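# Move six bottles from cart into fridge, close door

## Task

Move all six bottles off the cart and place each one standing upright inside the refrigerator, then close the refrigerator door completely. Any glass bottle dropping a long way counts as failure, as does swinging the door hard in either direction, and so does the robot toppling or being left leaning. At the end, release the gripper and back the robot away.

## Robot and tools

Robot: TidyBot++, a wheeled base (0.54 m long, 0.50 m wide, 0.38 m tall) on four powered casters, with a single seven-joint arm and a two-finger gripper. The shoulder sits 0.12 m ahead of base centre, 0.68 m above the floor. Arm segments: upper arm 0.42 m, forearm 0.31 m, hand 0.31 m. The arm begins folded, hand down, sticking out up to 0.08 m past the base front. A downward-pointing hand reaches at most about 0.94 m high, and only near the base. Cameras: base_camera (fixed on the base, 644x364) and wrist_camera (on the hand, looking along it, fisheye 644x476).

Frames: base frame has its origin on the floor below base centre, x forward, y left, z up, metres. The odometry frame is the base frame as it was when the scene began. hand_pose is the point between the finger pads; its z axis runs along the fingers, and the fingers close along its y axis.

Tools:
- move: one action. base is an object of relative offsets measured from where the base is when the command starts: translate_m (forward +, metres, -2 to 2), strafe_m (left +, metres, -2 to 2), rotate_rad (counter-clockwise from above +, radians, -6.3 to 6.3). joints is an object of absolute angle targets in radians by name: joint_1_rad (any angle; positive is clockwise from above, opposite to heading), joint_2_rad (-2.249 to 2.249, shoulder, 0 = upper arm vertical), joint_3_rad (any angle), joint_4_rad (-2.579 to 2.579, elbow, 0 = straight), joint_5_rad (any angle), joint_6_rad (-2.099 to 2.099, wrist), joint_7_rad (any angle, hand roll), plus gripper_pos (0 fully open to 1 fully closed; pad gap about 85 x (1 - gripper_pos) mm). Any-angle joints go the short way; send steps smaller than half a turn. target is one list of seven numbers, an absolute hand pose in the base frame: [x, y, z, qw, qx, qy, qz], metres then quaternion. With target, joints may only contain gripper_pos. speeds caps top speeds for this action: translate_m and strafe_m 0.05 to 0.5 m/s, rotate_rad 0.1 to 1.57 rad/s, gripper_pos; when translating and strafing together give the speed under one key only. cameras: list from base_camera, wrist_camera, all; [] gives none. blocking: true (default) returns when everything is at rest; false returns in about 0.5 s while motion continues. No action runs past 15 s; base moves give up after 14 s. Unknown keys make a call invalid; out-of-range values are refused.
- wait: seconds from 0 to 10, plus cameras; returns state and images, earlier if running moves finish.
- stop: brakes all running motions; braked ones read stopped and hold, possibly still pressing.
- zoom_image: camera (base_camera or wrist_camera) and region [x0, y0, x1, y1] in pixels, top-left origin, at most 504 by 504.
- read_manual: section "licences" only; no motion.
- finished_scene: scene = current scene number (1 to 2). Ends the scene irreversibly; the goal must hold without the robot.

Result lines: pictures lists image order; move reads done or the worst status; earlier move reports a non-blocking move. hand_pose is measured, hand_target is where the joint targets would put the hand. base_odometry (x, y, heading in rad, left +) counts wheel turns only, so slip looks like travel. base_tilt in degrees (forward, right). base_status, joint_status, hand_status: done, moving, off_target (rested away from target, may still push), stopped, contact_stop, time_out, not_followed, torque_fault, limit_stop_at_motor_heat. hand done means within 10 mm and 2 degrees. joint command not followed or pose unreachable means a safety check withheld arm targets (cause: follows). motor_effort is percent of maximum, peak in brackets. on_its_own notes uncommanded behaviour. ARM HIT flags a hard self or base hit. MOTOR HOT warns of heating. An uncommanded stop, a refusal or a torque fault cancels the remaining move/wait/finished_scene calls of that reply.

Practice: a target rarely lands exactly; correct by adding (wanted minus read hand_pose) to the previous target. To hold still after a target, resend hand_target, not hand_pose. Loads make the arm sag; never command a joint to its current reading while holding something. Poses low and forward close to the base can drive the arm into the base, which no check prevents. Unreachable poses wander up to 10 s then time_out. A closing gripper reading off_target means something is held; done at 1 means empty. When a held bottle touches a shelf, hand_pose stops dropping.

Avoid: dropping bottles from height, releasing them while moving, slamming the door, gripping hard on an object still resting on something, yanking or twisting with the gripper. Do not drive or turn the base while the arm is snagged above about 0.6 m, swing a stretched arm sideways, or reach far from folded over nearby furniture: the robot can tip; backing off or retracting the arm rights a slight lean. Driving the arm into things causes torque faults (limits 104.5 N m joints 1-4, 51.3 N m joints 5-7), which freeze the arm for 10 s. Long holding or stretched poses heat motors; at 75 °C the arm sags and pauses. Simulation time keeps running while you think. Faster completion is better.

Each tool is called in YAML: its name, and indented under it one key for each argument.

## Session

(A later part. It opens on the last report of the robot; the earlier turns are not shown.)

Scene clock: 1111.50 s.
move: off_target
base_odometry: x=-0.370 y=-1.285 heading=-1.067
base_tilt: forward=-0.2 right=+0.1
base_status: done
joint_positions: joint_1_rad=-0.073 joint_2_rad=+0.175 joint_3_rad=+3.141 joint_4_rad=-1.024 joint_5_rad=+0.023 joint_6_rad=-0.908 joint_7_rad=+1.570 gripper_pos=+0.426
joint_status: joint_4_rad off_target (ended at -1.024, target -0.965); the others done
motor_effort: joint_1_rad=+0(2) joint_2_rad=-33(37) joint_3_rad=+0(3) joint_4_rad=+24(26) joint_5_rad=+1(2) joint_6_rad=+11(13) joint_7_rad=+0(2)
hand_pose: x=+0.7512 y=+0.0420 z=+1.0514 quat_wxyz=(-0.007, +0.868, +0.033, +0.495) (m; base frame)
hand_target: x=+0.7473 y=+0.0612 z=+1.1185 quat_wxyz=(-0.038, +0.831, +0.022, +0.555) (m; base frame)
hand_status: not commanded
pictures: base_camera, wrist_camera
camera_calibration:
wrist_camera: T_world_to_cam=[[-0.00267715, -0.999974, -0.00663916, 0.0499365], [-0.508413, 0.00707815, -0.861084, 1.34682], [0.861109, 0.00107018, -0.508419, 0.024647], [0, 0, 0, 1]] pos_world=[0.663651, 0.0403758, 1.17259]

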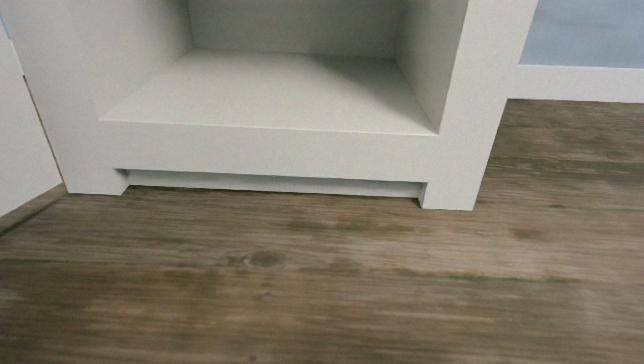

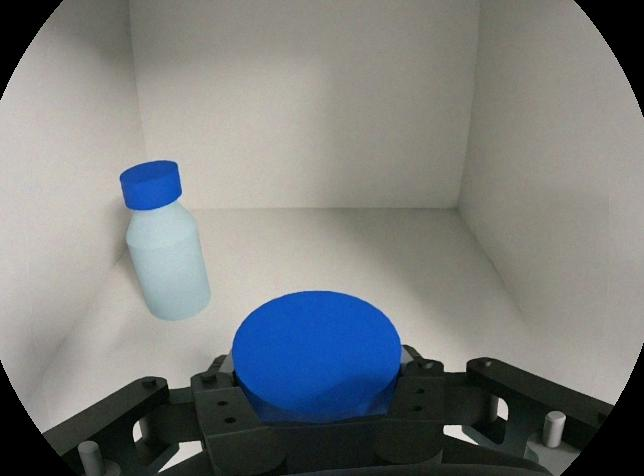

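move:
  base: {"translate_m": 0.197}
  speeds: {"translate_m": 0.2}
  cameras: ["wrist_camera"]

Scene clock: 1131.30 s.
move: done
base_odometry: x=-0.275 y=-1.458 heading=-1.067
base_tilt: forward=-0.2 right=+0.1
base_status: done
joint_positions: joint_1_rad=-0.074 joint_2_rad=+0.173 joint_3_rad=+3.141 joint_4_rad=-1.021 joint_5_rad=+0.023 joint_6_rad=-0.903 joint_7_rad=+1.570 gripper_pos=+0.426
joint_status: not commanded
motor_effort: joint_1_rad=+0(1) joint_2_rad=-33(37) joint_3_rad=+0(1) joint_4_rad=+24(25) joint_5_rad=+1(2) joint_6_rad=+11(12) joint_7_rad=+0(1)
hand_pose: x=+0.7515 y=+0.0427 z=+1.0553 quat_wxyz=(-0.007, +0.866, +0.033, +0.499) (m; base frame)
hand_target: x=+0.7473 y=+0.0612 z=+1.1185 quat_wxyz=(-0.038, +0.831, +0.022, +0.555) (m; base frame)
hand_status: not commanded
pictures: wrist_camera
camera_calibration:
wrist_camera: T_world_to_cam=[[-0.00147894, -0.999972, -0.00731, 0.0504731], [-0.5003, 0.00706928, -0.865823, 1.3493], [0.865851, 0.0023767, -0.500297, 0.0141476], [0, 0, 0, 1]] pos_world=[0.662881, 0.0408995, 1.1757]

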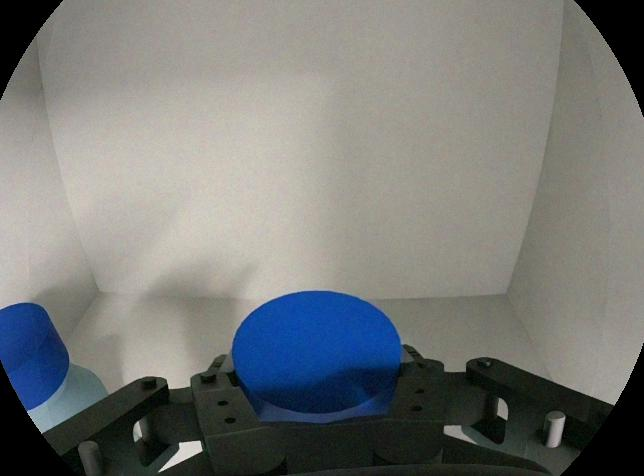

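move:
  joints: {"joint_2_rad": 0.133, "joint_4_rad": -1.04, "joint_6_rad": -0.80}
  cameras: []

move:
  joints: {"joint_2_rad": 0.125, "joint_4_rad": -1.08, "joint_6_rad": -0.768}
  cameras: []

Scene clock: 1141.90 s.
move: done
base_odometry: x=-0.275 y=-1.458 heading=-1.067
base_tilt: forward=-0.2 right=+0.1
base_status: not commanded
joint_positions: joint_1_rad=-0.074 joint_2_rad=+0.167 joint_3_rad=+3.141 joint_4_rad=-1.055 joint_5_rad=+0.023 joint_6_rad=-0.858 joint_7_rad=+1.570 gripper_pos=+0.426
joint_status: all done
motor_effort: joint_1_rad=+0(1) joint_2_rad=-32(34) joint_3_rad=+0(1) joint_4_rad=+24(26) joint_5_rad=+2(2) joint_6_rad=+12(13) joint_7_rad=+0(1)
hand_pose: x=+0.7547 y=+0.0431 z=+1.0525 quat_wxyz=(-0.008, +0.862, +0.034, +0.506) (m; base frame)
hand_target: x=+0.7481 y=+0.0613 z=+1.0988 quat_wxyz=(-0.038, +0.834, +0.023, +0.550) (m; base frame)
hand_status: not commanded
pictures: none
No camera images: "cameras" was empty.

Scene clock: 1142.60 s.
move: done
base_odometry: x=-0.275 y=-1.458 heading=-1.067
base_tilt: forward=-0.2 right=+0.1
base_status: not commanded
joint_positions: joint_1_rad=-0.074 joint_2_rad=+0.159 joint_3_rad=+3.141 joint_4_rad=-1.092 joint_5_rad=+0.023 joint_6_rad=-0.824 joint_7_rad=+1.570 gripper_pos=+0.426
joint_status: all done
motor_effort: joint_1_rad=+0(0) joint_2_rad=-33(35) joint_3_rad=+1(1) joint_4_rad=+24(26) joint_5_rad=+1(1) joint_6_rad=+11(13) joint_7_rad=+0(1)
hand_pose: x=+0.7553 y=+0.0433 z=+1.0455 quat_wxyz=(-0.008, +0.861, +0.034, +0.508) (m; base frame)
hand_target: x=+0.7485 y=+0.0613 z=+1.0899 quat_wxyz=(-0.038, +0.834, +0.023, +0.550) (m; base frame)
hand_status: not commanded
pictures: none
No camera images: "cameras" was empty.

move:
  joints: {"joint_2_rad": 0.118, "joint_4_rad": -1.115, "joint_6_rad": -0.740}
  cameras: []

move:
  joints: {"joint_2_rad": 0.113, "joint_4_rad": -1.14, "joint_6_rad": -0.720}
  cameras: []

move:
  joints: {"joint_2_rad": 0.108, "joint_4_rad": -1.165, "joint_6_rad": -0.700}
  cameras: []

Scene clock: 1148.27 s.
move: done
base_odometry: x=-0.275 y=-1.458 heading=-1.067
base_tilt: forward=-0.2 right=+0.1
base_status: not commanded
joint_positions: joint_1_rad=-0.074 joint_2_rad=+0.153 joint_3_rad=+3.141 joint_4_rad=-1.127 joint_5_rad=+0.023 joint_6_rad=-0.795 joint_7_rad=+1.570 gripper_pos=+0.426
joint_status: all done
motor_effort: joint_1_rad=-1(1) joint_2_rad=-33(35) joint_3_rad=+0(1) joint_4_rad=+25(26) joint_5_rad=+0(2) joint_6_rad=+12(13) joint_7_rad=+0(1)
hand_pose: x=+0.7551 y=+0.0435 z=+1.0378 quat_wxyz=(-0.008, +0.860, +0.034, +0.509) (m; base frame)
hand_target: x=+0.7486 y=+0.0613 z=+1.0820 quat_wxyz=(-0.038, +0.834, +0.023, +0.550) (m; base frame)
hand_status: not commanded
pictures: none
No camera images: "cameras" was empty.

Scene clock: 1148.87 s.
move: done
base_odometry: x=-0.275 y=-1.458 heading=-1.067
base_tilt: forward=-0.2 right=+0.1
base_status: not commanded
joint_positions: joint_1_rad=-0.074 joint_2_rad=+0.147 joint_3_rad=+3.141 joint_4_rad=-1.147 joint_5_rad=+0.023 joint_6_rad=-0.772 joint_7_rad=+1.570 gripper_pos=+0.426
joint_status: all done
motor_effort: joint_1_rad=+0(1) joint_2_rad=-34(34) joint_3_rad=+0(1) joint_4_rad=+24(25) joint_5_rad=+1(2) joint_6_rad=+11(13) joint_7_rad=+0(1)
hand_pose: x=+0.7553 y=+0.0436 z=+1.0362 quat_wxyz=(-0.008, +0.858, +0.034, +0.512) (m; base frame)
hand_target: x=+0.7485 y=+0.0613 z=+1.0762 quat_wxyz=(-0.038, +0.834, +0.023, +0.550) (m; base frame)
hand_status: not commanded
pictures: none
No camera images: "cameras" was empty.

Scene clock: 1149.47 s.
move: done
base_odometry: x=-0.275 y=-1.458 heading=-1.067
base_tilt: forward=-0.2 right=+0.1
base_status: not commanded
joint_positions: joint_1_rad=-0.074 joint_2_rad=+0.137 joint_3_rad=+3.141 joint_4_rad=-1.168 joint_5_rad=+0.023 joint_6_rad=-0.748 joint_7_rad=+1.570 gripper_pos=+0.426
joint_status: all done
motor_effort: joint_1_rad=+0(1) joint_2_rad=-32(34) joint_3_rad=+0(1) joint_4_rad=+24(25) joint_5_rad=+1(2) joint_6_rad=+11(12) joint_7_rad=+0(1)
hand_pose: x=+0.7542 y=+0.0437 z=+1.0366 quat_wxyz=(-0.008, +0.855, +0.034, +0.518) (m; base frame)
hand_target: x=+0.7483 y=+0.0613 z=+1.0705 quat_wxyz=(-0.038, +0.834, +0.023, +0.550) (m; base frame)
hand_status: not commanded
pictures: none
No camera images: "cameras" was empty.

move:
  joints: {"gripper_pos": 0.2}
  cameras: ["wrist_camera"]

Scene clock: 1157.00 s.
move: done
base_odometry: x=-0.275 y=-1.458 heading=-1.067
base_tilt: forward=-0.2 right=+0.1
base_status: not commanded
joint_positions: joint_1_rad=-0.074 joint_2_rad=+0.109 joint_3_rad=+3.141 joint_4_rad=-1.168 joint_5_rad=+0.023 joint_6_rad=-0.728 joint_7_rad=+1.570 gripper_pos=+0.200
joint_status: all done
motor_effort: joint_1_rad=+0(0) joint_2_rad=-25(32) joint_3_rad=+0(1) joint_4_rad=+20(24) joint_5_rad=+0(2) joint_6_rad=+8(12) joint_7_rad=+0(1)
hand_pose: x=+0.7466 y=+0.0432 z=+1.0600 quat_wxyz=(-0.009, +0.842, +0.034, +0.538) (m; base frame)
hand_target: x=+0.7483 y=+0.0613 z=+1.0705 quat_wxyz=(-0.038, +0.834, +0.023, +0.550) (m; base frame)
hand_status: not commanded
pictures: wrist_camera
camera_calibration:
wrist_camera: T_world_to_cam=[[0.00326757, -0.999914, -0.0127399, 0.0532431], [-0.418541, 0.0102029, -0.90814, 1.33457], [0.908192, 0.00829958, -0.418472, -0.0978849], [0, 0, 0, 1]] pos_world=[0.647297, 0.0404345, 1.17169]

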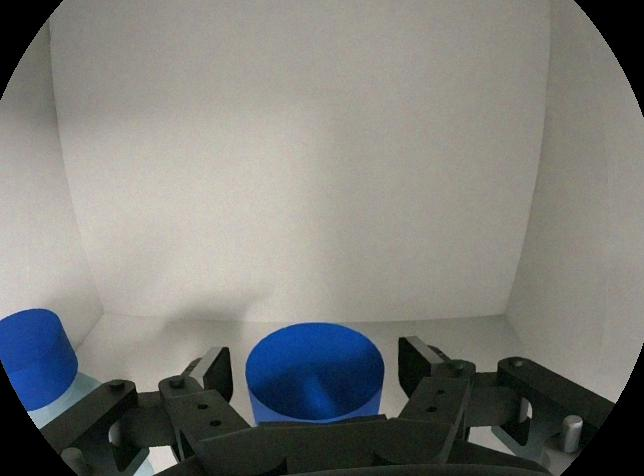

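move:
  joints: {"joint_2_rad": -0.25, "joint_4_rad": -1.375, "joint_6_rad": -0.97}
  blocking: false
  cameras: []

move:
  base: {"translate_m": -0.35}
  cameras: []

move:
  base: {"translate_m": -1.135, "strafe_m": 0.475, "rotate_rad": -1.281}
  joints: {"joint_1_rad": 0.1745}
  cameras: []

move:
  base: {"translate_m": 0.12, "strafe_m": -0.5}
  cameras: ["wrist_camera"]

Scene clock: 1178.23 s.
move: moving
base_odometry: x=-0.275 y=-1.458 heading=-1.067
base_tilt: forward=-0.2 right=+0.1
base_status: not commanded
joint_positions: joint_1_rad=-0.074 joint_2_rad=+0.015 joint_3_rad=+3.141 joint_4_rad=-1.222 joint_5_rad=+0.023 joint_6_rad=-0.763 joint_7_rad=+1.570 gripper_pos=+0.200
joint_status: joint_2_rad moving; joint_4_rad moving; joint_6_rad moving
motor_effort: joint_1_rad=+0(0) joint_2_rad=-26(29) joint_3_rad=+1(1) joint_4_rad=+20(21) joint_5_rad=+1(2) joint_6_rad=+7(9) joint_7_rad=+0(1)
hand_pose: x=+0.7042 y=+0.0399 z=+1.0761 quat_wxyz=(-0.009, +0.841, +0.034, +0.540) (m; base frame)
hand_target: x=+0.6813 y=+0.0550 z=+1.0763 quat_wxyz=(-0.036, +0.846, +0.023, +0.531) (m; base frame)
hand_status: not commanded
pictures: none
No camera images: "cameras" was empty.

Scene clock: 1180.37 s.
move: done
base_odometry: x=-0.444 y=-1.151 heading=-1.068
base_tilt: forward=-0.2 right=+0.1
base_status: done
joint_positions: joint_1_rad=-0.076 joint_2_rad=-0.257 joint_3_rad=+3.141 joint_4_rad=-1.358 joint_5_rad=+0.023 joint_6_rad=-0.929 joint_7_rad=+1.570 gripper_pos=+0.200
joint_status: all done
motor_effort: joint_1_rad=+0(3) joint_2_rad=-10(24) joint_3_rad=+1(5) joint_4_rad=+19(20) joint_5_rad=+1(3) joint_6_rad=+8(9) joint_7_rad=+0(1)
hand_pose: x=+0.5701 y=+0.0307 z=+1.0933 quat_wxyz=(-0.009, +0.849, +0.034, +0.528) (m; base frame)
hand_target: x=+0.5659 y=+0.0441 z=+1.0692 quat_wxyz=(-0.034, +0.866, +0.024, +0.499) (m; base frame)
hand_status: not commanded
pictures: none
No camera images: "cameras" was empty.

Scene clock: 1184.50 s.
move: done
base_odometry: x=-0.574 y=+0.073 heading=-2.350
base_tilt: forward=-0.2 right=+0.1
base_status: done
joint_positions: joint_1_rad=+0.160 joint_2_rad=-0.247 joint_3_rad=+3.140 joint_4_rad=-1.359 joint_5_rad=+0.023 joint_6_rad=-0.929 joint_7_rad=+1.570 gripper_pos=+0.200
joint_status: all done
motor_effort: joint_1_rad=+0(3) joint_2_rad=-11(15) joint_3_rad=+0(3) joint_4_rad=+19(20) joint_5_rad=+1(3) joint_6_rad=+8(9) joint_7_rad=+0(1)
hand_pose: x=+0.5688 y=-0.0760 z=+1.0882 quat_wxyz=(+0.053, +0.850, -0.067, +0.520) (m; base frame)
hand_target: x=+0.5616 y=-0.0758 z=+1.0692 quat_wxyz=(+0.033, +0.861, -0.092, +0.499) (m; base frame)
hand_status: not commanded
pictures: none
No camera images: "cameras" was empty.

Scene clock: 1186.73 s.
move: done
base_odometry: x=-1.014 y=+0.339 heading=-2.351
base_tilt: forward=-0.2 right=+0.1
base_status: done
joint_positions: joint_1_rad=+0.162 joint_2_rad=-0.248 joint_3_rad=+3.142 joint_4_rad=-1.359 joint_5_rad=+0.023 joint_6_rad=-0.930 joint_7_rad=+1.570 gripper_pos=+0.200
joint_status: not commanded
motor_effort: joint_1_rad=+0(1) joint_2_rad=-11(13) joint_3_rad=+1(3) joint_4_rad=+19(19) joint_5_rad=+1(2) joint_6_rad=+8(9) joint_7_rad=+0(1)
hand_pose: x=+0.5683 y=-0.0780 z=+1.0885 quat_wxyz=(+0.053, +0.849, -0.068, +0.521) (m; base frame)
hand_target: x=+0.5616 y=-0.0758 z=+1.0692 quat_wxyz=(+0.033, +0.861, -0.092, +0.499) (m; base frame)
hand_status: not commanded
pictures: wrist_camera
camera_calibration:
wrist_camera: T_world_to_cam=[[-0.235582, -0.971781, -0.0119254, 0.0700328], [-0.434852, 0.116376, -0.89295, 1.28801], [0.86914, -0.205177, -0.449997, 0.116895], [0, 0, 0, 1]] pos_world=[0.474994, -0.0578527, 1.20357]

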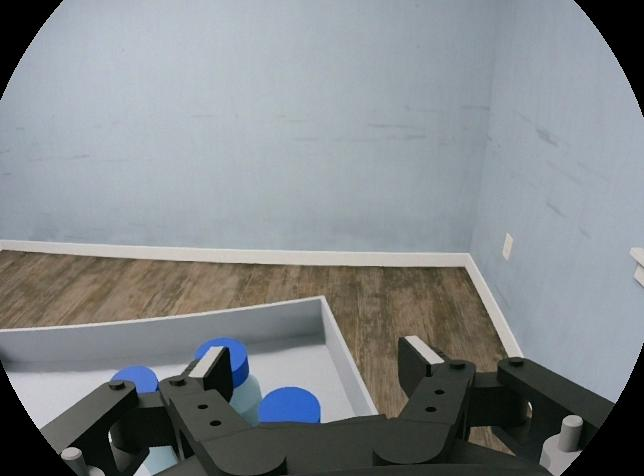

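move:
  base: {"translate_m": -0.022, "strafe_m": 0.017}
  joints: {"joint_1_rad": 0.1415, "joint_2_rad": -0.186, "joint_4_rad": -1.892, "joint_6_rad": -0.368, "gripper_pos": 0.2}
  cameras: ["wrist_camera"]

Scene clock: 1212.00 s.
move: done
base_odometry: x=-0.987 y=+0.343 heading=-2.350
base_tilt: forward=-0.2 right=+0.1
base_status: done
joint_positions: joint_1_rad=+0.162 joint_2_rad=-0.198 joint_3_rad=+3.141 joint_4_rad=-1.874 joint_5_rad=+0.023 joint_6_rad=-0.406 joint_7_rad=+1.570 gripper_pos=+0.200
joint_status: all done
motor_effort: joint_1_rad=+0(1) joint_2_rad=-14(17) joint_3_rad=+1(3) joint_4_rad=+20(22) joint_5_rad=+0(2) joint_6_rad=+8(9) joint_7_rad=+0(1)
hand_pose: x=+0.6136 y=-0.0820 z=+0.9093 quat_wxyz=(+0.050, +0.860, -0.063, +0.503) (m; base frame)
hand_target: x=+0.6206 y=-0.0692 z=+0.9028 quat_wxyz=(+0.025, +0.857, -0.078, +0.508) (m; base frame)
hand_status: not commanded
pictures: wrist_camera
camera_calibration:
wrist_camera: T_world_to_cam=[[-0.223869, -0.974595, -0.00683613, 0.0626061], [-0.472751, 0.114721, -0.873696, 1.15378], [0.852284, -0.192362, -0.486424, 0.0405545], [0, 0, 0, 1]] pos_world=[0.524901, -0.0635462, 1.02821]

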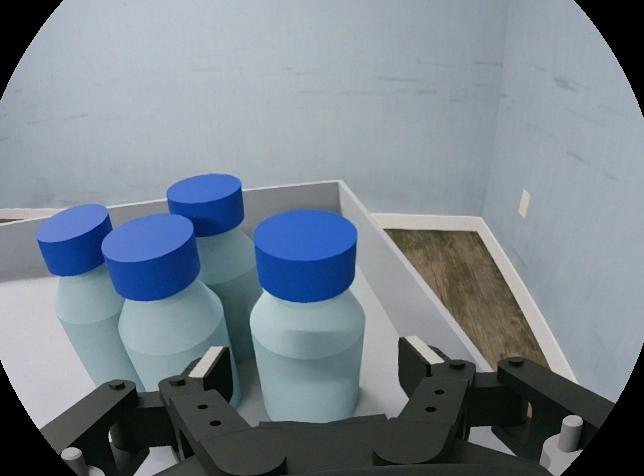

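move:
  joints: {"joint_2_rad": 0.030, "joint_4_rad": -1.663, "joint_6_rad": -0.338}
  cameras: ["wrist_camera"]

Scene clock: 1222.37 s.
move: done
base_odometry: x=-0.987 y=+0.343 heading=-2.350
base_tilt: forward=-0.2 right=+0.1
base_status: not commanded
joint_positions: joint_1_rad=+0.162 joint_2_rad=+0.021 joint_3_rad=+3.141 joint_4_rad=-1.695 joint_5_rad=+0.023 joint_6_rad=-0.373 joint_7_rad=+1.570 gripper_pos=+0.200
joint_status: all done
motor_effort: joint_1_rad=+0(1) joint_2_rad=-22(25) joint_3_rad=+1(1) joint_4_rad=+20(21) joint_5_rad=+1(2) joint_6_rad=+8(9) joint_7_rad=+0(1)
hand_pose: x=+0.7013 y=-0.0961 z=+0.9025 quat_wxyz=(+0.049, +0.863, -0.063, +0.500) (m; base frame)
hand_target: x=+0.7168 y=-0.0829 z=+0.9258 quat_wxyz=(+0.026, +0.846, -0.077, +0.527) (m; base frame)
hand_status: not commanded
pictures: wrist_camera
camera_calibration:
wrist_camera: T_world_to_cam=[[-0.223202, -0.974751, -0.00643773, 0.0676384], [-0.479795, 0.115609, -0.869731, 1.19242], [0.848515, -0.191036, -0.493484, -0.0310841], [0, 0, 0, 1]] pos_world=[0.61359, -0.0778623, 1.02218]

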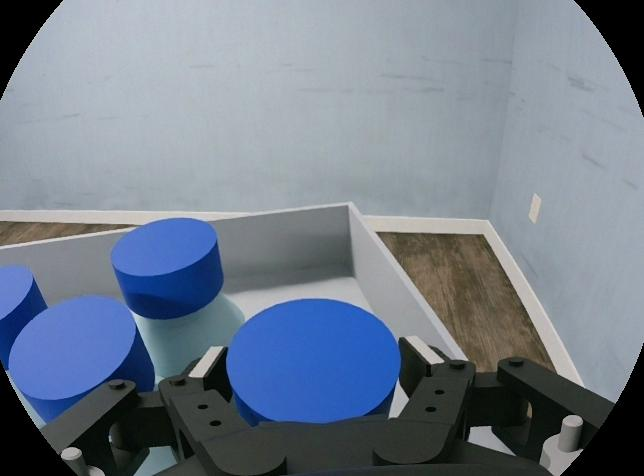

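move:
  joints: {"gripper_pos": 0.6}
  cameras: []

move:
  joints: {"joint_2_rad": -0.008, "joint_4_rad": -1.39, "joint_6_rad": -0.655}
  cameras: ["wrist_camera"]

Scene clock: 1230.43 s.
move: off_target
base_odometry: x=-0.987 y=+0.343 heading=-2.350
base_tilt: forward=-0.2 right=+0.1
base_status: not commanded
joint_positions: joint_1_rad=+0.161 joint_2_rad=+0.021 joint_3_rad=+3.141 joint_4_rad=-1.695 joint_5_rad=+0.023 joint_6_rad=-0.373 joint_7_rad=+1.570 gripper_pos=+0.424
joint_status: gripper_pos off_target (ended at +0.424, target +0.600)
motor_effort: joint_1_rad=+0(0) joint_2_rad=-23(24) joint_3_rad=+1(1) joint_4_rad=+21(22) joint_5_rad=+1(2) joint_6_rad=+8(9) joint_7_rad=+0(1)
hand_pose: x=+0.7016 y=-0.0959 z=+0.9030 quat_wxyz=(+0.049, +0.862, -0.063, +0.500) (m; base frame)
hand_target: x=+0.7168 y=-0.0829 z=+0.9258 quat_wxyz=(+0.026, +0.846, -0.077, +0.527) (m; base frame)
hand_status: not commanded
pictures: none
No camera images: "cameras" was empty.

Scene clock: 1232.07 s.
move: off_target
base_odometry: x=-0.987 y=+0.343 heading=-2.350
base_tilt: forward=-0.2 right=+0.1
base_status: not commanded
joint_positions: joint_1_rad=+0.161 joint_2_rad=+0.009 joint_3_rad=+3.141 joint_4_rad=-1.435 joint_5_rad=+0.023 joint_6_rad=-0.624 joint_7_rad=+1.570 gripper_pos=+0.424
joint_status: joint_4_rad off_target (ended at -1.435, target -1.390); the others done
motor_effort: joint_1_rad=+0(0) joint_2_rad=-26(29) joint_3_rad=+1(1) joint_4_rad=+24(25) joint_5_rad=+1(2) joint_6_rad=+10(12) joint_7_rad=+1(1)
hand_pose: x=+0.7000 y=-0.0973 z=+0.9937 quat_wxyz=(+0.051, +0.857, -0.065, +0.509) (m; base frame)
hand_target: x=+0.6970 y=-0.0800 z=+1.0216 quat_wxyz=(+0.026, +0.848, -0.077, +0.524) (m; base frame)
hand_status: not commanded
pictures: wrist_camera
camera_calibration:
wrist_camera: T_world_to_cam=[[-0.228278, -0.973565, -0.00781179, 0.0718281], [-0.460583, 0.115058, -0.880128, 1.26811], [0.85776, -0.197316, -0.474672, -0.0109524], [0, 0, 0, 1]] pos_world=[0.60986, -0.0781375, 1.11146]

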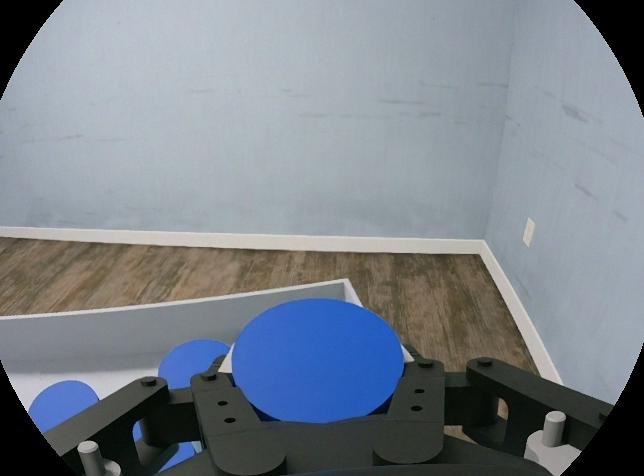

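move:
  joints: {"joint_1_rad": 0.101, "joint_2_rad": -0.237, "joint_4_rad": -1.32, "joint_6_rad": -1.03}
  blocking: false
  cameras: []

move:
  base: {"translate_m": -0.12, "strafe_m": 0.5}
  cameras: []

move:
  base: {"translate_m": 0.822, "strafe_m": 1.096, "rotate_rad": 1.281}
  cameras: ["wrist_camera", "base_camera"]

Scene clock: 1256.70 s.
move: moving
base_odometry: x=-0.987 y=+0.343 heading=-2.350
base_tilt: forward=-0.2 right=+0.1
base_status: not commanded
joint_positions: joint_1_rad=+0.144 joint_2_rad=-0.079 joint_3_rad=+3.141 joint_4_rad=-1.412 joint_5_rad=+0.023 joint_6_rad=-0.814 joint_7_rad=+1.570 gripper_pos=+0.424
joint_status: joint_1_rad moving; joint_2_rad moving; joint_4_rad moving; joint_6_rad moving
motor_effort: joint_1_rad=+0(1) joint_2_rad=-25(29) joint_3_rad=+1(1) joint_4_rad=+24(25) joint_5_rad=+1(2) joint_6_rad=+11(12) joint_7_rad=+0(1)
hand_pose: x=+0.6464 y=-0.0801 z=+1.0055 quat_wxyz=(+0.045, +0.877, -0.061, +0.475) (m; base frame)
hand_target: x=+0.6228 y=-0.0576 z=+1.0575 quat_wxyz=(+0.019, +0.860, -0.068, +0.505) (m; base frame)
hand_status: not commanded
pictures: none
No camera images: "cameras" was empty.

Scene clock: 1258.93 s.
move: off_target
base_odometry: x=-0.547 y=+0.077 heading=-2.350
base_tilt: forward=-0.2 right=+0.1
base_status: done
joint_positions: joint_1_rad=+0.116 joint_2_rad=-0.227 joint_3_rad=+3.138 joint_4_rad=-1.360 joint_5_rad=+0.023 joint_6_rad=-1.001 joint_7_rad=+1.570 gripper_pos=+0.424
joint_status: joint_4_rad off_target (ended at -1.360, target -1.320); the others done
motor_effort: joint_1_rad=+0(2) joint_2_rad=-14(24) joint_3_rad=+1(3) joint_4_rad=+22(24) joint_5_rad=+1(3) joint_6_rad=+10(11) joint_7_rad=+0(1)
hand_pose: x=+0.5688 y=-0.0553 z=+1.0588 quat_wxyz=(+0.039, +0.874, -0.049, +0.481) (m; base frame)
hand_target: x=+0.5625 y=-0.0427 z=+1.0775 quat_wxyz=(+0.015, +0.869, -0.061, +0.492) (m; base frame)
hand_status: not commanded
pictures: none
No camera images: "cameras" was empty.

Scene clock: 1263.33 s.
move: done
base_odometry: x=-0.344 y=-1.278 heading=-1.068
base_tilt: forward=-0.2 right=+0.1
base_status: done
joint_positions: joint_1_rad=+0.112 joint_2_rad=-0.224 joint_3_rad=+3.142 joint_4_rad=-1.360 joint_5_rad=+0.023 joint_6_rad=-1.004 joint_7_rad=+1.570 gripper_pos=+0.424
joint_status: not commanded
motor_effort: joint_1_rad=+0(3) joint_2_rad=-15(17) joint_3_rad=+1(3) joint_4_rad=+22(22) joint_5_rad=+2(3) joint_6_rad=+10(11) joint_7_rad=+0(1)
hand_pose: x=+0.5696 y=-0.0555 z=+1.0565 quat_wxyz=(+0.038, +0.876, -0.049, +0.479) (m; base frame)
hand_target: x=+0.5625 y=-0.0427 z=+1.0775 quat_wxyz=(+0.015, +0.869, -0.061, +0.492) (m; base frame)
hand_status: not commanded
pictures: base_camera, wrist_camera
camera_calibration:
wrist_camera: T_world_to_cam=[[-0.189028, -0.981959, -0.00497055, 0.0573987], [-0.526163, 0.105558, -0.843807, 1.25697], [0.829109, -0.156888, -0.536624, 0.222977], [0, 0, 0, 1]] pos_world=[0.487348, -0.0413377, 1.18058]

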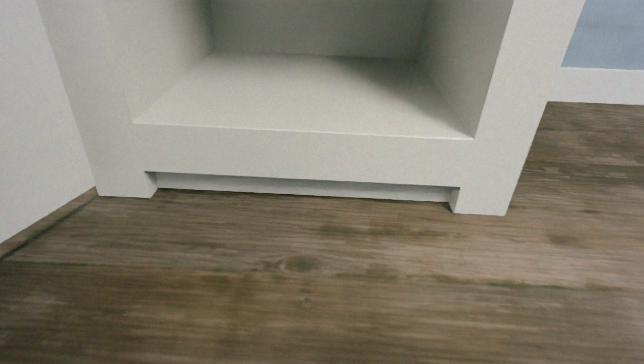

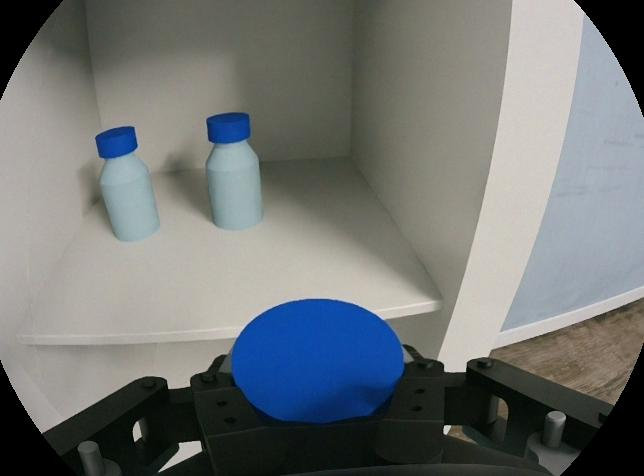

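move:
  base: {"strafe_m": -0.046, "rotate_rad": -0.006}
  joints: {"joint_1_rad": 0.101, "joint_2_rad": 0.147, "joint_4_rad": -0.965, "joint_6_rad": -0.850}
  cameras: ["base_camera"]

Scene clock: 1286.40 s.
move: off_target
base_odometry: x=-0.384 y=-1.301 heading=-1.073
base_tilt: forward=-0.2 right=+0.1
base_status: done
joint_positions: joint_1_rad=+0.110 joint_2_rad=+0.164 joint_3_rad=+3.144 joint_4_rad=-1.015 joint_5_rad=+0.023 joint_6_rad=-0.901 joint_7_rad=+1.570 gripper_pos=+0.424
joint_status: joint_4_rad off_target (ended at -1.015, target -0.965); the others done
motor_effort: joint_1_rad=+0(2) joint_2_rad=-30(34) joint_3_rad=+0(5) joint_4_rad=+22(24) joint_5_rad=+1(3) joint_6_rad=+10(12) joint_7_rad=+0(1)
hand_pose: x=+0.7455 y=-0.0748 z=+1.0654 quat_wxyz=(+0.040, +0.861, -0.047, +0.505) (m; base frame)
hand_target: x=+0.7473 y=-0.0614 z=+1.1185 quat_wxyz=(+0.016, +0.829, -0.058, +0.556) (m; base frame)
hand_status: not commanded
pictures: base_camera

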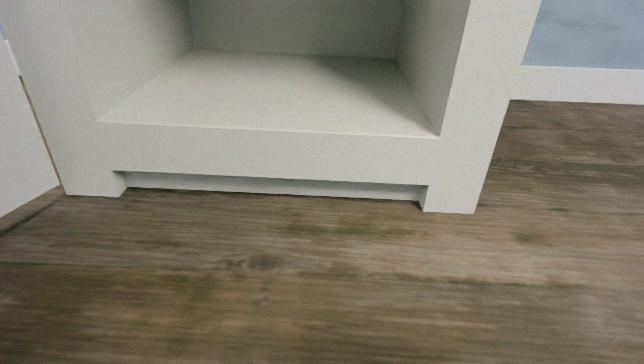

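move:
  base: {"translate_m": 0.187}
  speeds: {"translate_m": 0.2}
  cameras: ["wrist_camera"]

Scene clock: 1295.93 s.
move: done
base_odometry: x=-0.295 y=-1.466 heading=-1.074
base_tilt: forward=-0.2 right=+0.1
base_status: done
joint_positions: joint_1_rad=+0.110 joint_2_rad=+0.163 joint_3_rad=+3.144 joint_4_rad=-1.012 joint_5_rad=+0.023 joint_6_rad=-0.896 joint_7_rad=+1.570 gripper_pos=+0.424
joint_status: not commanded
motor_effort: joint_1_rad=+0(1) joint_2_rad=-30(34) joint_3_rad=+0(1) joint_4_rad=+22(24) joint_5_rad=+1(2) joint_6_rad=+11(11) joint_7_rad=+0(1)
hand_pose: x=+0.7461 y=-0.0748 z=+1.0688 quat_wxyz=(+0.040, +0.859, -0.047, +0.508) (m; base frame)
hand_target: x=+0.7473 y=-0.0614 z=+1.1185 quat_wxyz=(+0.016, +0.829, -0.058, +0.556) (m; base frame)
hand_status: not commanded
pictures: wrist_camera
camera_calibration:
wrist_camera: T_world_to_cam=[[-0.186425, -0.982429, -0.00889653, 0.0740434], [-0.4676, 0.0966878, -0.878636, 1.35507], [0.864058, -0.159639, -0.477409, -0.00936989], [0, 0, 0, 1]] pos_world=[0.655529, -0.0597721, 1.1868]

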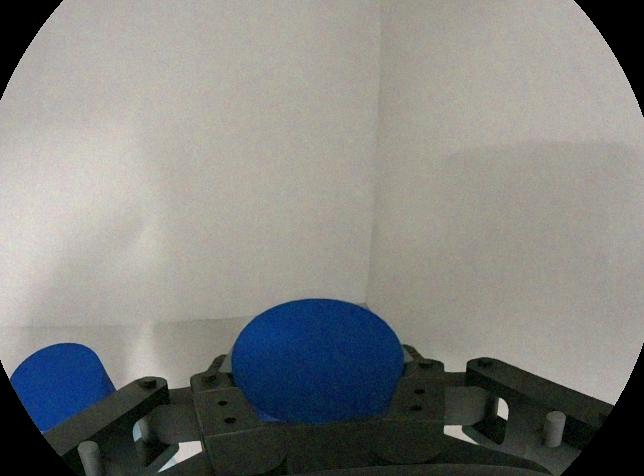

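move:
  joints: {"joint_2_rad": 0.125, "joint_4_rad": -1.08, "joint_6_rad": -0.768}
  cameras: []

move:
  joints: {"joint_2_rad": 0.118, "joint_4_rad": -1.115, "joint_6_rad": -0.740}
  cameras: []

move:
  joints: {"joint_2_rad": 0.113, "joint_4_rad": -1.14, "joint_6_rad": -0.720}
  cameras: []

Scene clock: 1316.40 s.
move: done
base_odometry: x=-0.295 y=-1.466 heading=-1.074
base_tilt: forward=-0.2 right=+0.1
base_status: not commanded
joint_positions: joint_1_rad=+0.110 joint_2_rad=+0.150 joint_3_rad=+3.144 joint_4_rad=-1.083 joint_5_rad=+0.023 joint_6_rad=-0.819 joint_7_rad=+1.570 gripper_pos=+0.424
joint_status: all done
motor_effort: joint_1_rad=+0(1) joint_2_rad=-31(31) joint_3_rad=+0(1) joint_4_rad=+23(24) joint_5_rad=+2(2) joint_6_rad=+11(12) joint_7_rad=+1(1)
hand_pose: x=+0.7499 y=-0.0749 z=+1.0576 quat_wxyz=(+0.040, +0.854, -0.046, +0.516) (m; base frame)
hand_target: x=+0.7485 y=-0.0615 z=+1.0899 quat_wxyz=(+0.016, +0.832, -0.058, +0.551) (m; base frame)
hand_status: not commanded
pictures: none
No camera images: "cameras" was empty.

Scene clock: 1317.07 s.
move: done
base_odometry: x=-0.295 y=-1.466 heading=-1.074
base_tilt: forward=-0.2 right=+0.1
base_status: not commanded
joint_positions: joint_1_rad=+0.110 joint_2_rad=+0.143 joint_3_rad=+3.144 joint_4_rad=-1.117 joint_5_rad=+0.023 joint_6_rad=-0.788 joint_7_rad=+1.570 gripper_pos=+0.424
joint_status: all done
motor_effort: joint_1_rad=+0(1) joint_2_rad=-30(33) joint_3_rad=+0(1) joint_4_rad=+23(24) joint_5_rad=+0(1) joint_6_rad=+10(12) joint_7_rad=+0(1)
hand_pose: x=+0.7503 y=-0.0748 z=+1.0514 quat_wxyz=(+0.040, +0.853, -0.046, +0.518) (m; base frame)
hand_target: x=+0.7486 y=-0.0615 z=+1.0820 quat_wxyz=(+0.016, +0.832, -0.058, +0.551) (m; base frame)
hand_status: not commanded
pictures: none
No camera images: "cameras" was empty.

Scene clock: 1317.70 s.
move: done
base_odometry: x=-0.295 y=-1.466 heading=-1.074
base_tilt: forward=-0.2 right=+0.1
base_status: not commanded
joint_positions: joint_1_rad=+0.110 joint_2_rad=+0.138 joint_3_rad=+3.144 joint_4_rad=-1.142 joint_5_rad=+0.023 joint_6_rad=-0.767 joint_7_rad=+1.570 gripper_pos=+0.424
joint_status: all done
motor_effort: joint_1_rad=+0(0) joint_2_rad=-30(32) joint_3_rad=+0(1) joint_4_rad=+23(24) joint_5_rad=+0(2) joint_6_rad=+11(12) joint_7_rad=+0(1)
hand_pose: x=+0.7504 y=-0.0747 z=+1.0460 quat_wxyz=(+0.040, +0.853, -0.045, +0.519) (m; base frame)
hand_target: x=+0.7485 y=-0.0615 z=+1.0763 quat_wxyz=(+0.016, +0.832, -0.058, +0.551) (m; base frame)
hand_status: not commanded
pictures: none
No camera images: "cameras" was empty.

move:
  joints: {"joint_2_rad": 0.107, "joint_4_rad": -1.17, "joint_6_rad": -0.696}
  cameras: []

move:
  joints: {"joint_2_rad": 0.102, "joint_4_rad": -1.195, "joint_6_rad": -0.676}
  cameras: []

move:
  joints: {"joint_2_rad": 0.097, "joint_4_rad": -1.22, "joint_6_rad": -0.656}
  cameras: []

Scene clock: 1324.60 s.
move: done
base_odometry: x=-0.295 y=-1.466 heading=-1.074
base_tilt: forward=-0.2 right=+0.1
base_status: not commanded
joint_positions: joint_1_rad=+0.110 joint_2_rad=+0.132 joint_3_rad=+3.144 joint_4_rad=-1.172 joint_5_rad=+0.023 joint_6_rad=-0.743 joint_7_rad=+1.570 gripper_pos=+0.424
joint_status: all done
motor_effort: joint_1_rad=-1(1) joint_2_rad=-30(32) joint_3_rad=+0(1) joint_4_rad=+23(24) joint_5_rad=+1(2) joint_6_rad=+11(11) joint_7_rad=+0(1)
hand_pose: x=+0.7499 y=-0.0746 z=+1.0391 quat_wxyz=(+0.040, +0.853, -0.045, +0.519) (m; base frame)
hand_target: x=+0.7483 y=-0.0615 z=+1.0693 quat_wxyz=(+0.016, +0.832, -0.058, +0.551) (m; base frame)
hand_status: not commanded
pictures: none
No camera images: "cameras" was empty.

Scene clock: 1325.20 s.
move: done
base_odometry: x=-0.295 y=-1.466 heading=-1.074
base_tilt: forward=-0.2 right=+0.1
base_status: not commanded
joint_positions: joint_1_rad=+0.110 joint_2_rad=+0.125 joint_3_rad=+3.144 joint_4_rad=-1.192 joint_5_rad=+0.023 joint_6_rad=-0.720 joint_7_rad=+1.570 gripper_pos=+0.424
joint_status: all done
motor_effort: joint_1_rad=+0(0) joint_2_rad=-30(31) joint_3_rad=+1(1) joint_4_rad=+23(23) joint_5_rad=+1(1) joint_6_rad=+10(11) joint_7_rad=+0(1)
hand_pose: x=+0.7496 y=-0.0744 z=+1.0380 quat_wxyz=(+0.040, +0.850, -0.045, +0.523) (m; base frame)
hand_target: x=+0.7479 y=-0.0614 z=+1.0635 quat_wxyz=(+0.016, +0.832, -0.058, +0.551) (m; base frame)
hand_status: not commanded
pictures: none
No camera images: "cameras" was empty.

Scene clock: 1325.80 s.
move: done
base_odometry: x=-0.295 y=-1.466 heading=-1.074
base_tilt: forward=-0.2 right=+0.1
base_status: not commanded
joint_positions: joint_1_rad=+0.110 joint_2_rad=+0.116 joint_3_rad=+3.144 joint_4_rad=-1.213 joint_5_rad=+0.023 joint_6_rad=-0.696 joint_7_rad=+1.570 gripper_pos=+0.424
joint_status: all done
motor_effort: joint_1_rad=+0(1) joint_2_rad=-29(31) joint_3_rad=+1(1) joint_4_rad=+23(23) joint_5_rad=+0(1) joint_6_rad=+10(11) joint_7_rad=+0(1)
hand_pose: x=+0.7484 y=-0.0742 z=+1.0383 quat_wxyz=(+0.040, +0.847, -0.044, +0.528) (m; base frame)
hand_target: x=+0.7475 y=-0.0614 z=+1.0577 quat_wxyz=(+0.016, +0.832, -0.058, +0.551) (m; base frame)
hand_status: not commanded
pictures: none
No camera images: "cameras" was empty.

move:
  joints: {"gripper_pos": 0.2}
  cameras: ["wrist_camera"]

Scene clock: 1329.13 s.
move: done
base_odometry: x=-0.295 y=-1.466 heading=-1.074
base_tilt: forward=-0.2 right=+0.1
base_status: not commanded
joint_positions: joint_1_rad=+0.110 joint_2_rad=+0.103 joint_3_rad=+3.144 joint_4_rad=-1.213 joint_5_rad=+0.023 joint_6_rad=-0.687 joint_7_rad=+1.570 gripper_pos=+0.200
joint_status: all done
motor_effort: joint_1_rad=+0(1) joint_2_rad=-26(29) joint_3_rad=+0(1) joint_4_rad=+20(23) joint_5_rad=+1(2) joint_6_rad=+8(10) joint_7_rad=+0(1)
hand_pose: x=+0.7447 y=-0.0737 z=+1.0494 quat_wxyz=(+0.041, +0.841, -0.044, +0.538) (m; base frame)
hand_target: x=+0.7475 y=-0.0614 z=+1.0577 quat_wxyz=(+0.016, +0.832, -0.058, +0.551) (m; base frame)
hand_status: not commanded
pictures: wrist_camera
camera_calibration:
wrist_camera: T_world_to_cam=[[-0.181269, -0.983354, -0.0124968, 0.0746027], [-0.406988, 0.0865789, -0.909321, 1.32364], [0.895267, -0.159745, -0.415907, -0.105049], [0, 0, 0, 1]] pos_world=[0.646274, -0.0580192, 1.16085]

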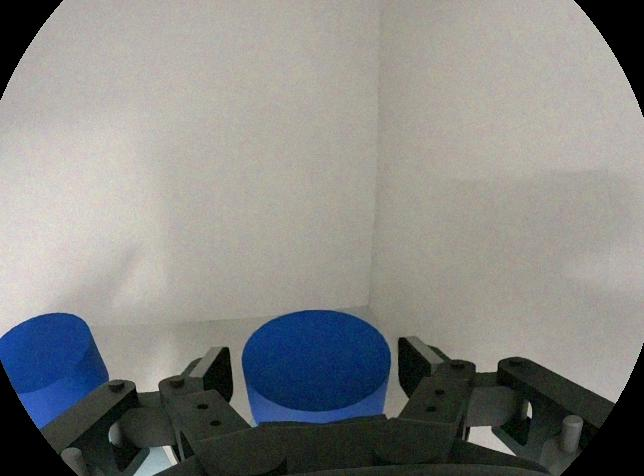

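move:
  joints: {"joint_2_rad": -0.25, "joint_4_rad": -1.375, "joint_6_rad": -0.97}
  blocking: false
  cameras: []

move:
  base: {"translate_m": -0.35}
  cameras: []

move:
  base: {"translate_m": -1.135, "strafe_m": 0.475, "rotate_rad": -1.279}
  joints: {"joint_1_rad": -0.007}
  cameras: []

move:
  base: {"translate_m": 0.09, "strafe_m": -0.482}
  cameras: ["wrist_camera"]

Scene clock: 1361.37 s.
move: moving
base_odometry: x=-0.295 y=-1.466 heading=-1.074
base_tilt: forward=-0.2 right=+0.1
base_status: not commanded
joint_positions: joint_1_rad=+0.110 joint_2_rad=+0.005 joint_3_rad=+3.144 joint_4_rad=-1.259 joint_5_rad=+0.023 joint_6_rad=-0.736 joint_7_rad=+1.570 gripper_pos=+0.200
joint_status: joint_2_rad moving; joint_4_rad moving; joint_6_rad moving
motor_effort: joint_1_rad=+0(0) joint_2_rad=-24(30) joint_3_rad=+1(1) joint_4_rad=+21(21) joint_5_rad=+0(2) joint_6_rad=+8(9) joint_7_rad=+0(1)
hand_pose: x=+0.6999 y=-0.0690 z=+1.0681 quat_wxyz=(+0.041, +0.840, -0.045, +0.539) (m; base frame)
hand_target: x=+0.6791 y=-0.0545 z=+1.0683 quat_wxyz=(+0.016, +0.845, -0.059, +0.532) (m; base frame)
hand_status: not commanded
pictures: none
No camera images: "cameras" was empty.

Scene clock: 1363.53 s.
move: done
base_odometry: x=-0.462 y=-1.158 heading=-1.075
base_tilt: forward=-0.2 right=+0.1
base_status: done
joint_positions: joint_1_rad=+0.110 joint_2_rad=-0.258 joint_3_rad=+3.143 joint_4_rad=-1.358 joint_5_rad=+0.023 joint_6_rad=-0.929 joint_7_rad=+1.570 gripper_pos=+0.200
joint_status: all done
motor_effort: joint_1_rad=+0(2) joint_2_rad=-10(25) joint_3_rad=+1(3) joint_4_rad=+19(21) joint_5_rad=+1(2) joint_6_rad=+8(9) joint_7_rad=+1(1)
hand_pose: x=+0.5677 y=-0.0550 z=+1.0936 quat_wxyz=(+0.040, +0.848, -0.047, +0.527) (m; base frame)
hand_target: x=+0.5659 y=-0.0431 z=+1.0692 quat_wxyz=(+0.015, +0.864, -0.061, +0.500) (m; base frame)
hand_status: not commanded
pictures: none
No camera images: "cameras" was empty.

Scene clock: 1367.67 s.
move: done
base_odometry: x=-0.585 y=+0.067 heading=-2.354
base_tilt: forward=-0.2 right=+0.1
base_status: done
joint_positions: joint_1_rad=+0.005 joint_2_rad=-0.250 joint_3_rad=+3.141 joint_4_rad=-1.359 joint_5_rad=+0.023 joint_6_rad=-0.929 joint_7_rad=+1.570 gripper_pos=+0.200
joint_status: all done
motor_effort: joint_1_rad=+0(3) joint_2_rad=-11(15) joint_3_rad=+0(3) joint_4_rad=+19(20) joint_5_rad=+1(2) joint_6_rad=+8(9) joint_7_rad=+1(1)
hand_pose: x=+0.5742 y=-0.0063 z=+1.0895 quat_wxyz=(+0.012, +0.852, -0.001, +0.524) (m; base frame)
hand_target: x=+0.5680 y=+0.0053 z=+1.0692 quat_wxyz=(-0.012, +0.866, -0.014, +0.500) (m; base frame)
hand_status: not commanded
pictures: none
No camera images: "cameras" was empty.

Scene clock: 1369.83 s.
move: done
base_odometry: x=-0.990 y=+0.343 heading=-2.355
base_tilt: forward=-0.2 right=+0.1
base_status: done
joint_positions: joint_1_rad=+0.005 joint_2_rad=-0.250 joint_3_rad=+3.144 joint_4_rad=-1.359 joint_5_rad=+0.023 joint_6_rad=-0.929 joint_7_rad=+1.570 gripper_pos=+0.200
joint_status: not commanded
motor_effort: joint_1_rad=+0(2) joint_2_rad=-11(12) joint_3_rad=+1(3) joint_4_rad=+19(19) joint_5_rad=+1(2) joint_6_rad=+8(9) joint_7_rad=+0(1)
hand_pose: x=+0.5741 y=-0.0076 z=+1.0896 quat_wxyz=(+0.013, +0.851, -0.002, +0.524) (m; base frame)
hand_target: x=+0.5680 y=+0.0053 z=+1.0692 quat_wxyz=(-0.012, +0.866, -0.014, +0.500) (m; base frame)
hand_status: not commanded
pictures: wrist_camera
camera_calibration:
wrist_camera: T_world_to_cam=[[-0.0821766, -0.996538, -0.0126341, 0.0523002], [-0.445251, 0.048052, -0.894115, 1.29009], [0.891627, -0.06785, -0.447658, 0.112367], [0, 0, 0, 1]] pos_world=[0.478522, -0.0022481, 1.20445]

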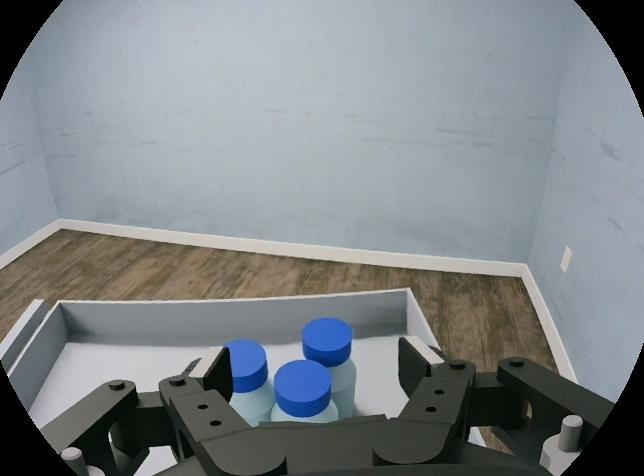

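move:
  joints: {"joint_2_rad": -0.161, "joint_4_rad": -1.873, "joint_6_rad": -0.362, "gripper_pos": 0.28}
  cameras: ["wrist_camera"]

Scene clock: 1383.70 s.
move: done
base_odometry: x=-0.990 y=+0.343 heading=-2.355
base_tilt: forward=-0.2 right=+0.1
base_status: not commanded
joint_positions: joint_1_rad=+0.005 joint_2_rad=-0.172 joint_3_rad=+3.144 joint_4_rad=-1.855 joint_5_rad=+0.023 joint_6_rad=-0.400 joint_7_rad=+1.570 gripper_pos=+0.280
joint_status: all done
motor_effort: joint_1_rad=+0(1) joint_2_rad=-15(17) joint_3_rad=+1(1) joint_4_rad=+21(22) joint_5_rad=+1(2) joint_6_rad=+8(10) joint_7_rad=+0(1)
hand_pose: x=+0.6305 y=-0.0050 z=+0.9086 quat_wxyz=(+0.010, +0.863, +0.003, +0.505) (m; base frame)
hand_target: x=+0.6354 y=+0.0058 z=+0.9028 quat_wxyz=(-0.012, +0.861, -0.014, +0.509) (m; base frame)
hand_status: not commanded
pictures: wrist_camera
camera_calibration:
wrist_camera: T_world_to_cam=[[-0.0709908, -0.997451, -0.00722443, 0.0453119], [-0.48604, 0.0409154, -0.872978, 1.15969], [0.871048, -0.058462, -0.487706, 0.0305896], [0, 0, 0, 1]] pos_world=[0.54023, -0.000464653, 1.02763]

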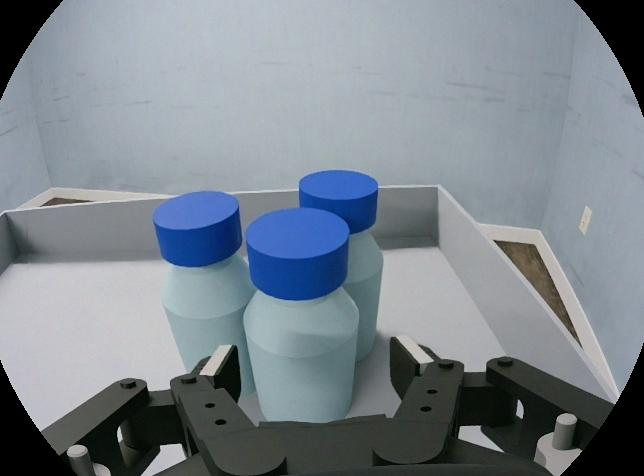

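move:
  joints: {"joint_1_rad": -0.012, "joint_2_rad": 0.0595, "joint_4_rad": -1.632, "joint_6_rad": -0.339}
  cameras: ["wrist_camera"]

Scene clock: 1397.73 s.
move: done
base_odometry: x=-0.990 y=+0.343 heading=-2.355
base_tilt: forward=-0.2 right=+0.1
base_status: not commanded
joint_positions: joint_1_rad=+0.004 joint_2_rad=+0.048 joint_3_rad=+3.144 joint_4_rad=-1.666 joint_5_rad=+0.023 joint_6_rad=-0.375 joint_7_rad=+1.570 gripper_pos=+0.280
joint_status: all done
motor_effort: joint_1_rad=-1(1) joint_2_rad=-25(25) joint_3_rad=+0(1) joint_4_rad=+21(22) joint_5_rad=+1(1) joint_6_rad=+9(9) joint_7_rad=+0(1)
hand_pose: x=+0.7210 y=-0.0050 z=+0.9031 quat_wxyz=(+0.010, +0.865, +0.004, +0.502) (m; base frame)
hand_target: x=+0.7350 y=+0.0097 z=+0.9258 quat_wxyz=(-0.014, +0.850, -0.012, +0.527) (m; base frame)
hand_status: not commanded
pictures: wrist_camera
camera_calibration:
wrist_camera: T_world_to_cam=[[-0.0699643, -0.997529, -0.00644553, 0.0502072], [-0.491041, 0.0400633, -0.870215, 1.20002], [0.868323, -0.057719, -0.49263, -0.044451], [0, 0, 0, 1]] pos_world=[0.631368, -0.000559168, 1.0227]

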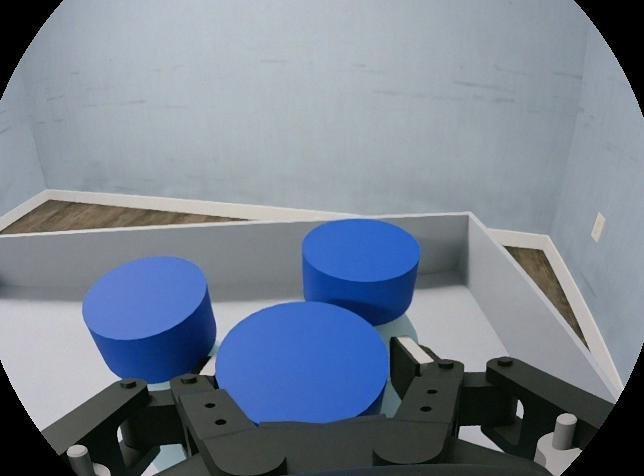

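move:
  joints: {"joint_1_rad": -0.02}
  cameras: ["wrist_camera"]

Scene clock: 1408.20 s.
move: done
base_odometry: x=-0.990 y=+0.343 heading=-2.355
base_tilt: forward=-0.2 right=+0.1
base_status: not commanded
joint_positions: joint_1_rad=+0.002 joint_2_rad=+0.048 joint_3_rad=+3.144 joint_4_rad=-1.665 joint_5_rad=+0.023 joint_6_rad=-0.375 joint_7_rad=+1.570 gripper_pos=+0.280
joint_status: all done
motor_effort: joint_1_rad=-1(2) joint_2_rad=-24(24) joint_3_rad=+0(1) joint_4_rad=+21(21) joint_5_rad=+1(2) joint_6_rad=+8(9) joint_7_rad=+0(1)
hand_pose: x=+0.7211 y=-0.0037 z=+0.9033 quat_wxyz=(+0.010, +0.864, +0.005, +0.503) (m; base frame)
hand_target: x=+0.7349 y=+0.0146 z=+0.9258 quat_wxyz=(-0.016, +0.850, -0.008, +0.527) (m; base frame)
hand_status: not commanded
pictures: wrist_camera
camera_calibration:
wrist_camera: T_world_to_cam=[[-0.0676986, -0.997685, -0.00647303, 0.0499648], [-0.490765, 0.0389485, -0.870421, 1.20013], [0.868658, -0.0557496, -0.492265, -0.044925], [0, 0, 0, 1]] pos_world=[0.63139, 0.000601201, 1.02283]

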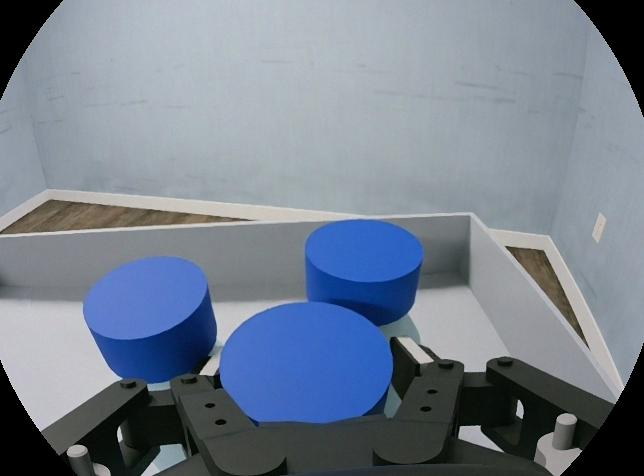

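move:
  joints: {"joint_1_rad": -0.026}
  cameras: []

move:
  joints: {"gripper_pos": 0.6}
  cameras: ["wrist_camera"]

Scene clock: 1412.07 s.
move: done
base_odometry: x=-0.990 y=+0.343 heading=-2.355
base_tilt: forward=-0.2 right=+0.1
base_status: not commanded
joint_positions: joint_1_rad=-0.001 joint_2_rad=+0.048 joint_3_rad=+3.144 joint_4_rad=-1.665 joint_5_rad=+0.023 joint_6_rad=-0.375 joint_7_rad=+1.570 gripper_pos=+0.280
joint_status: all done
motor_effort: joint_1_rad=-1(2) joint_2_rad=-25(25) joint_3_rad=-1(1) joint_4_rad=+21(21) joint_5_rad=+0(1) joint_6_rad=+8(8) joint_7_rad=+0(1)
hand_pose: x=+0.7211 y=-0.0019 z=+0.9033 quat_wxyz=(+0.009, +0.864, +0.006, +0.503) (m; base frame)
hand_target: x=+0.7348 y=+0.0183 z=+0.9258 quat_wxyz=(-0.018, +0.850, -0.006, +0.527) (m; base frame)
hand_status: not commanded
pictures: none
No camera images: "cameras" was empty.

Scene clock: 1412.77 s.
move: off_target
base_odometry: x=-0.990 y=+0.343 heading=-2.355
base_tilt: forward=-0.2 right=+0.1
base_status: not commanded
joint_positions: joint_1_rad=-0.005 joint_2_rad=+0.049 joint_3_rad=+3.144 joint_4_rad=-1.664 joint_5_rad=+0.023 joint_6_rad=-0.374 joint_7_rad=+1.570 gripper_pos=+0.424
joint_status: gripper_pos off_target (ended at +0.424, target +0.600)
motor_effort: joint_1_rad=-1(1) joint_2_rad=-24(25) joint_3_rad=+0(1) joint_4_rad=+21(22) joint_5_rad=+0(2) joint_6_rad=+8(9) joint_7_rad=-1(1)
hand_pose: x=+0.7214 y=+0.0004 z=+0.9039 quat_wxyz=(+0.008, +0.864, +0.008, +0.503) (m; base frame)
hand_target: x=+0.7348 y=+0.0183 z=+0.9258 quat_wxyz=(-0.018, +0.850, -0.006, +0.527) (m; base frame)
hand_status: not commanded
pictures: wrist_camera
camera_calibration:
wrist_camera: T_world_to_cam=[[-0.0609581, -0.998119, -0.00656805, 0.0492613], [-0.489742, 0.0356425, -0.871138, 1.2006], [0.869734, -0.0498863, -0.490994, -0.0465789], [0, 0, 0, 1]] pos_world=[0.631497, 0.00405273, 1.02334]

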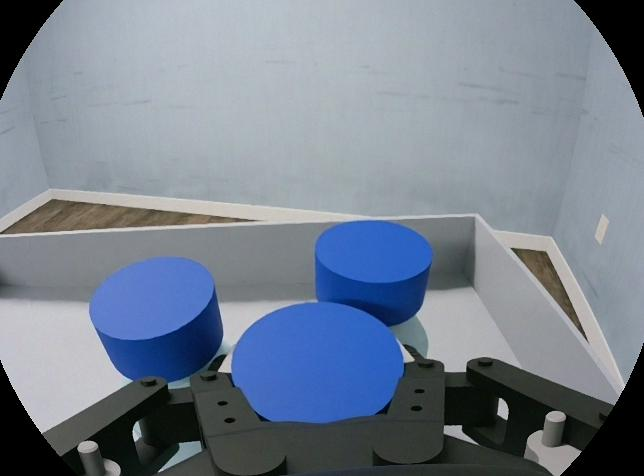

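move:
  joints: {"joint_2_rad": 0.028, "joint_4_rad": -1.355, "joint_6_rad": -0.668}
  cameras: ["wrist_camera"]

Scene clock: 1434.00 s.
move: off_target
base_odometry: x=-0.990 y=+0.343 heading=-2.355
base_tilt: forward=-0.2 right=+0.1
base_status: not commanded
joint_positions: joint_1_rad=-0.006 joint_2_rad=+0.051 joint_3_rad=+3.144 joint_4_rad=-1.409 joint_5_rad=+0.023 joint_6_rad=-0.644 joint_7_rad=+1.570 gripper_pos=+0.424
joint_status: joint_4_rad off_target (ended at -1.409, target -1.355); the others done
motor_effort: joint_1_rad=+0(1) joint_2_rad=-29(34) joint_3_rad=+0(1) joint_4_rad=+25(27) joint_5_rad=+1(2) joint_6_rad=+11(13) joint_7_rad=+0(1)
hand_pose: x=+0.7211 y=-0.0003 z=+0.9787 quat_wxyz=(+0.009, +0.868, +0.006, +0.496) (m; base frame)
hand_target: x=+0.7154 y=+0.0178 z=+1.0173 quat_wxyz=(-0.018, +0.855, -0.006, +0.518) (m; base frame)
hand_status: not commanded
pictures: wrist_camera
camera_calibration:
wrist_camera: T_world_to_cam=[[-0.0656031, -0.997832, -0.00534036, 0.0511688], [-0.504218, 0.0377676, -0.86275, 1.26781], [0.861081, -0.0539064, -0.505602, 0.0108843], [0, 0, 0, 1]] pos_world=[0.633239, 0.00376235, 1.09958]

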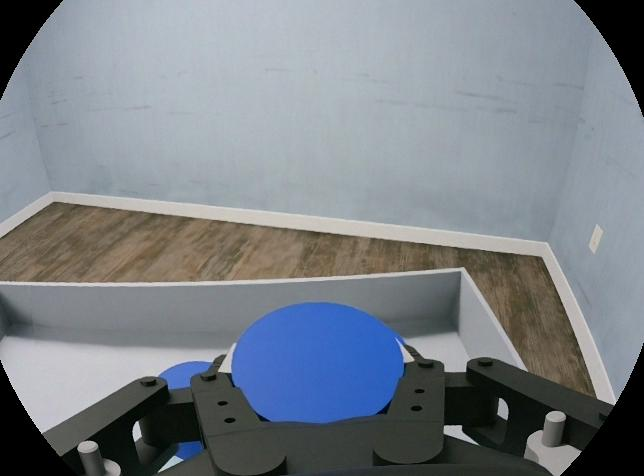

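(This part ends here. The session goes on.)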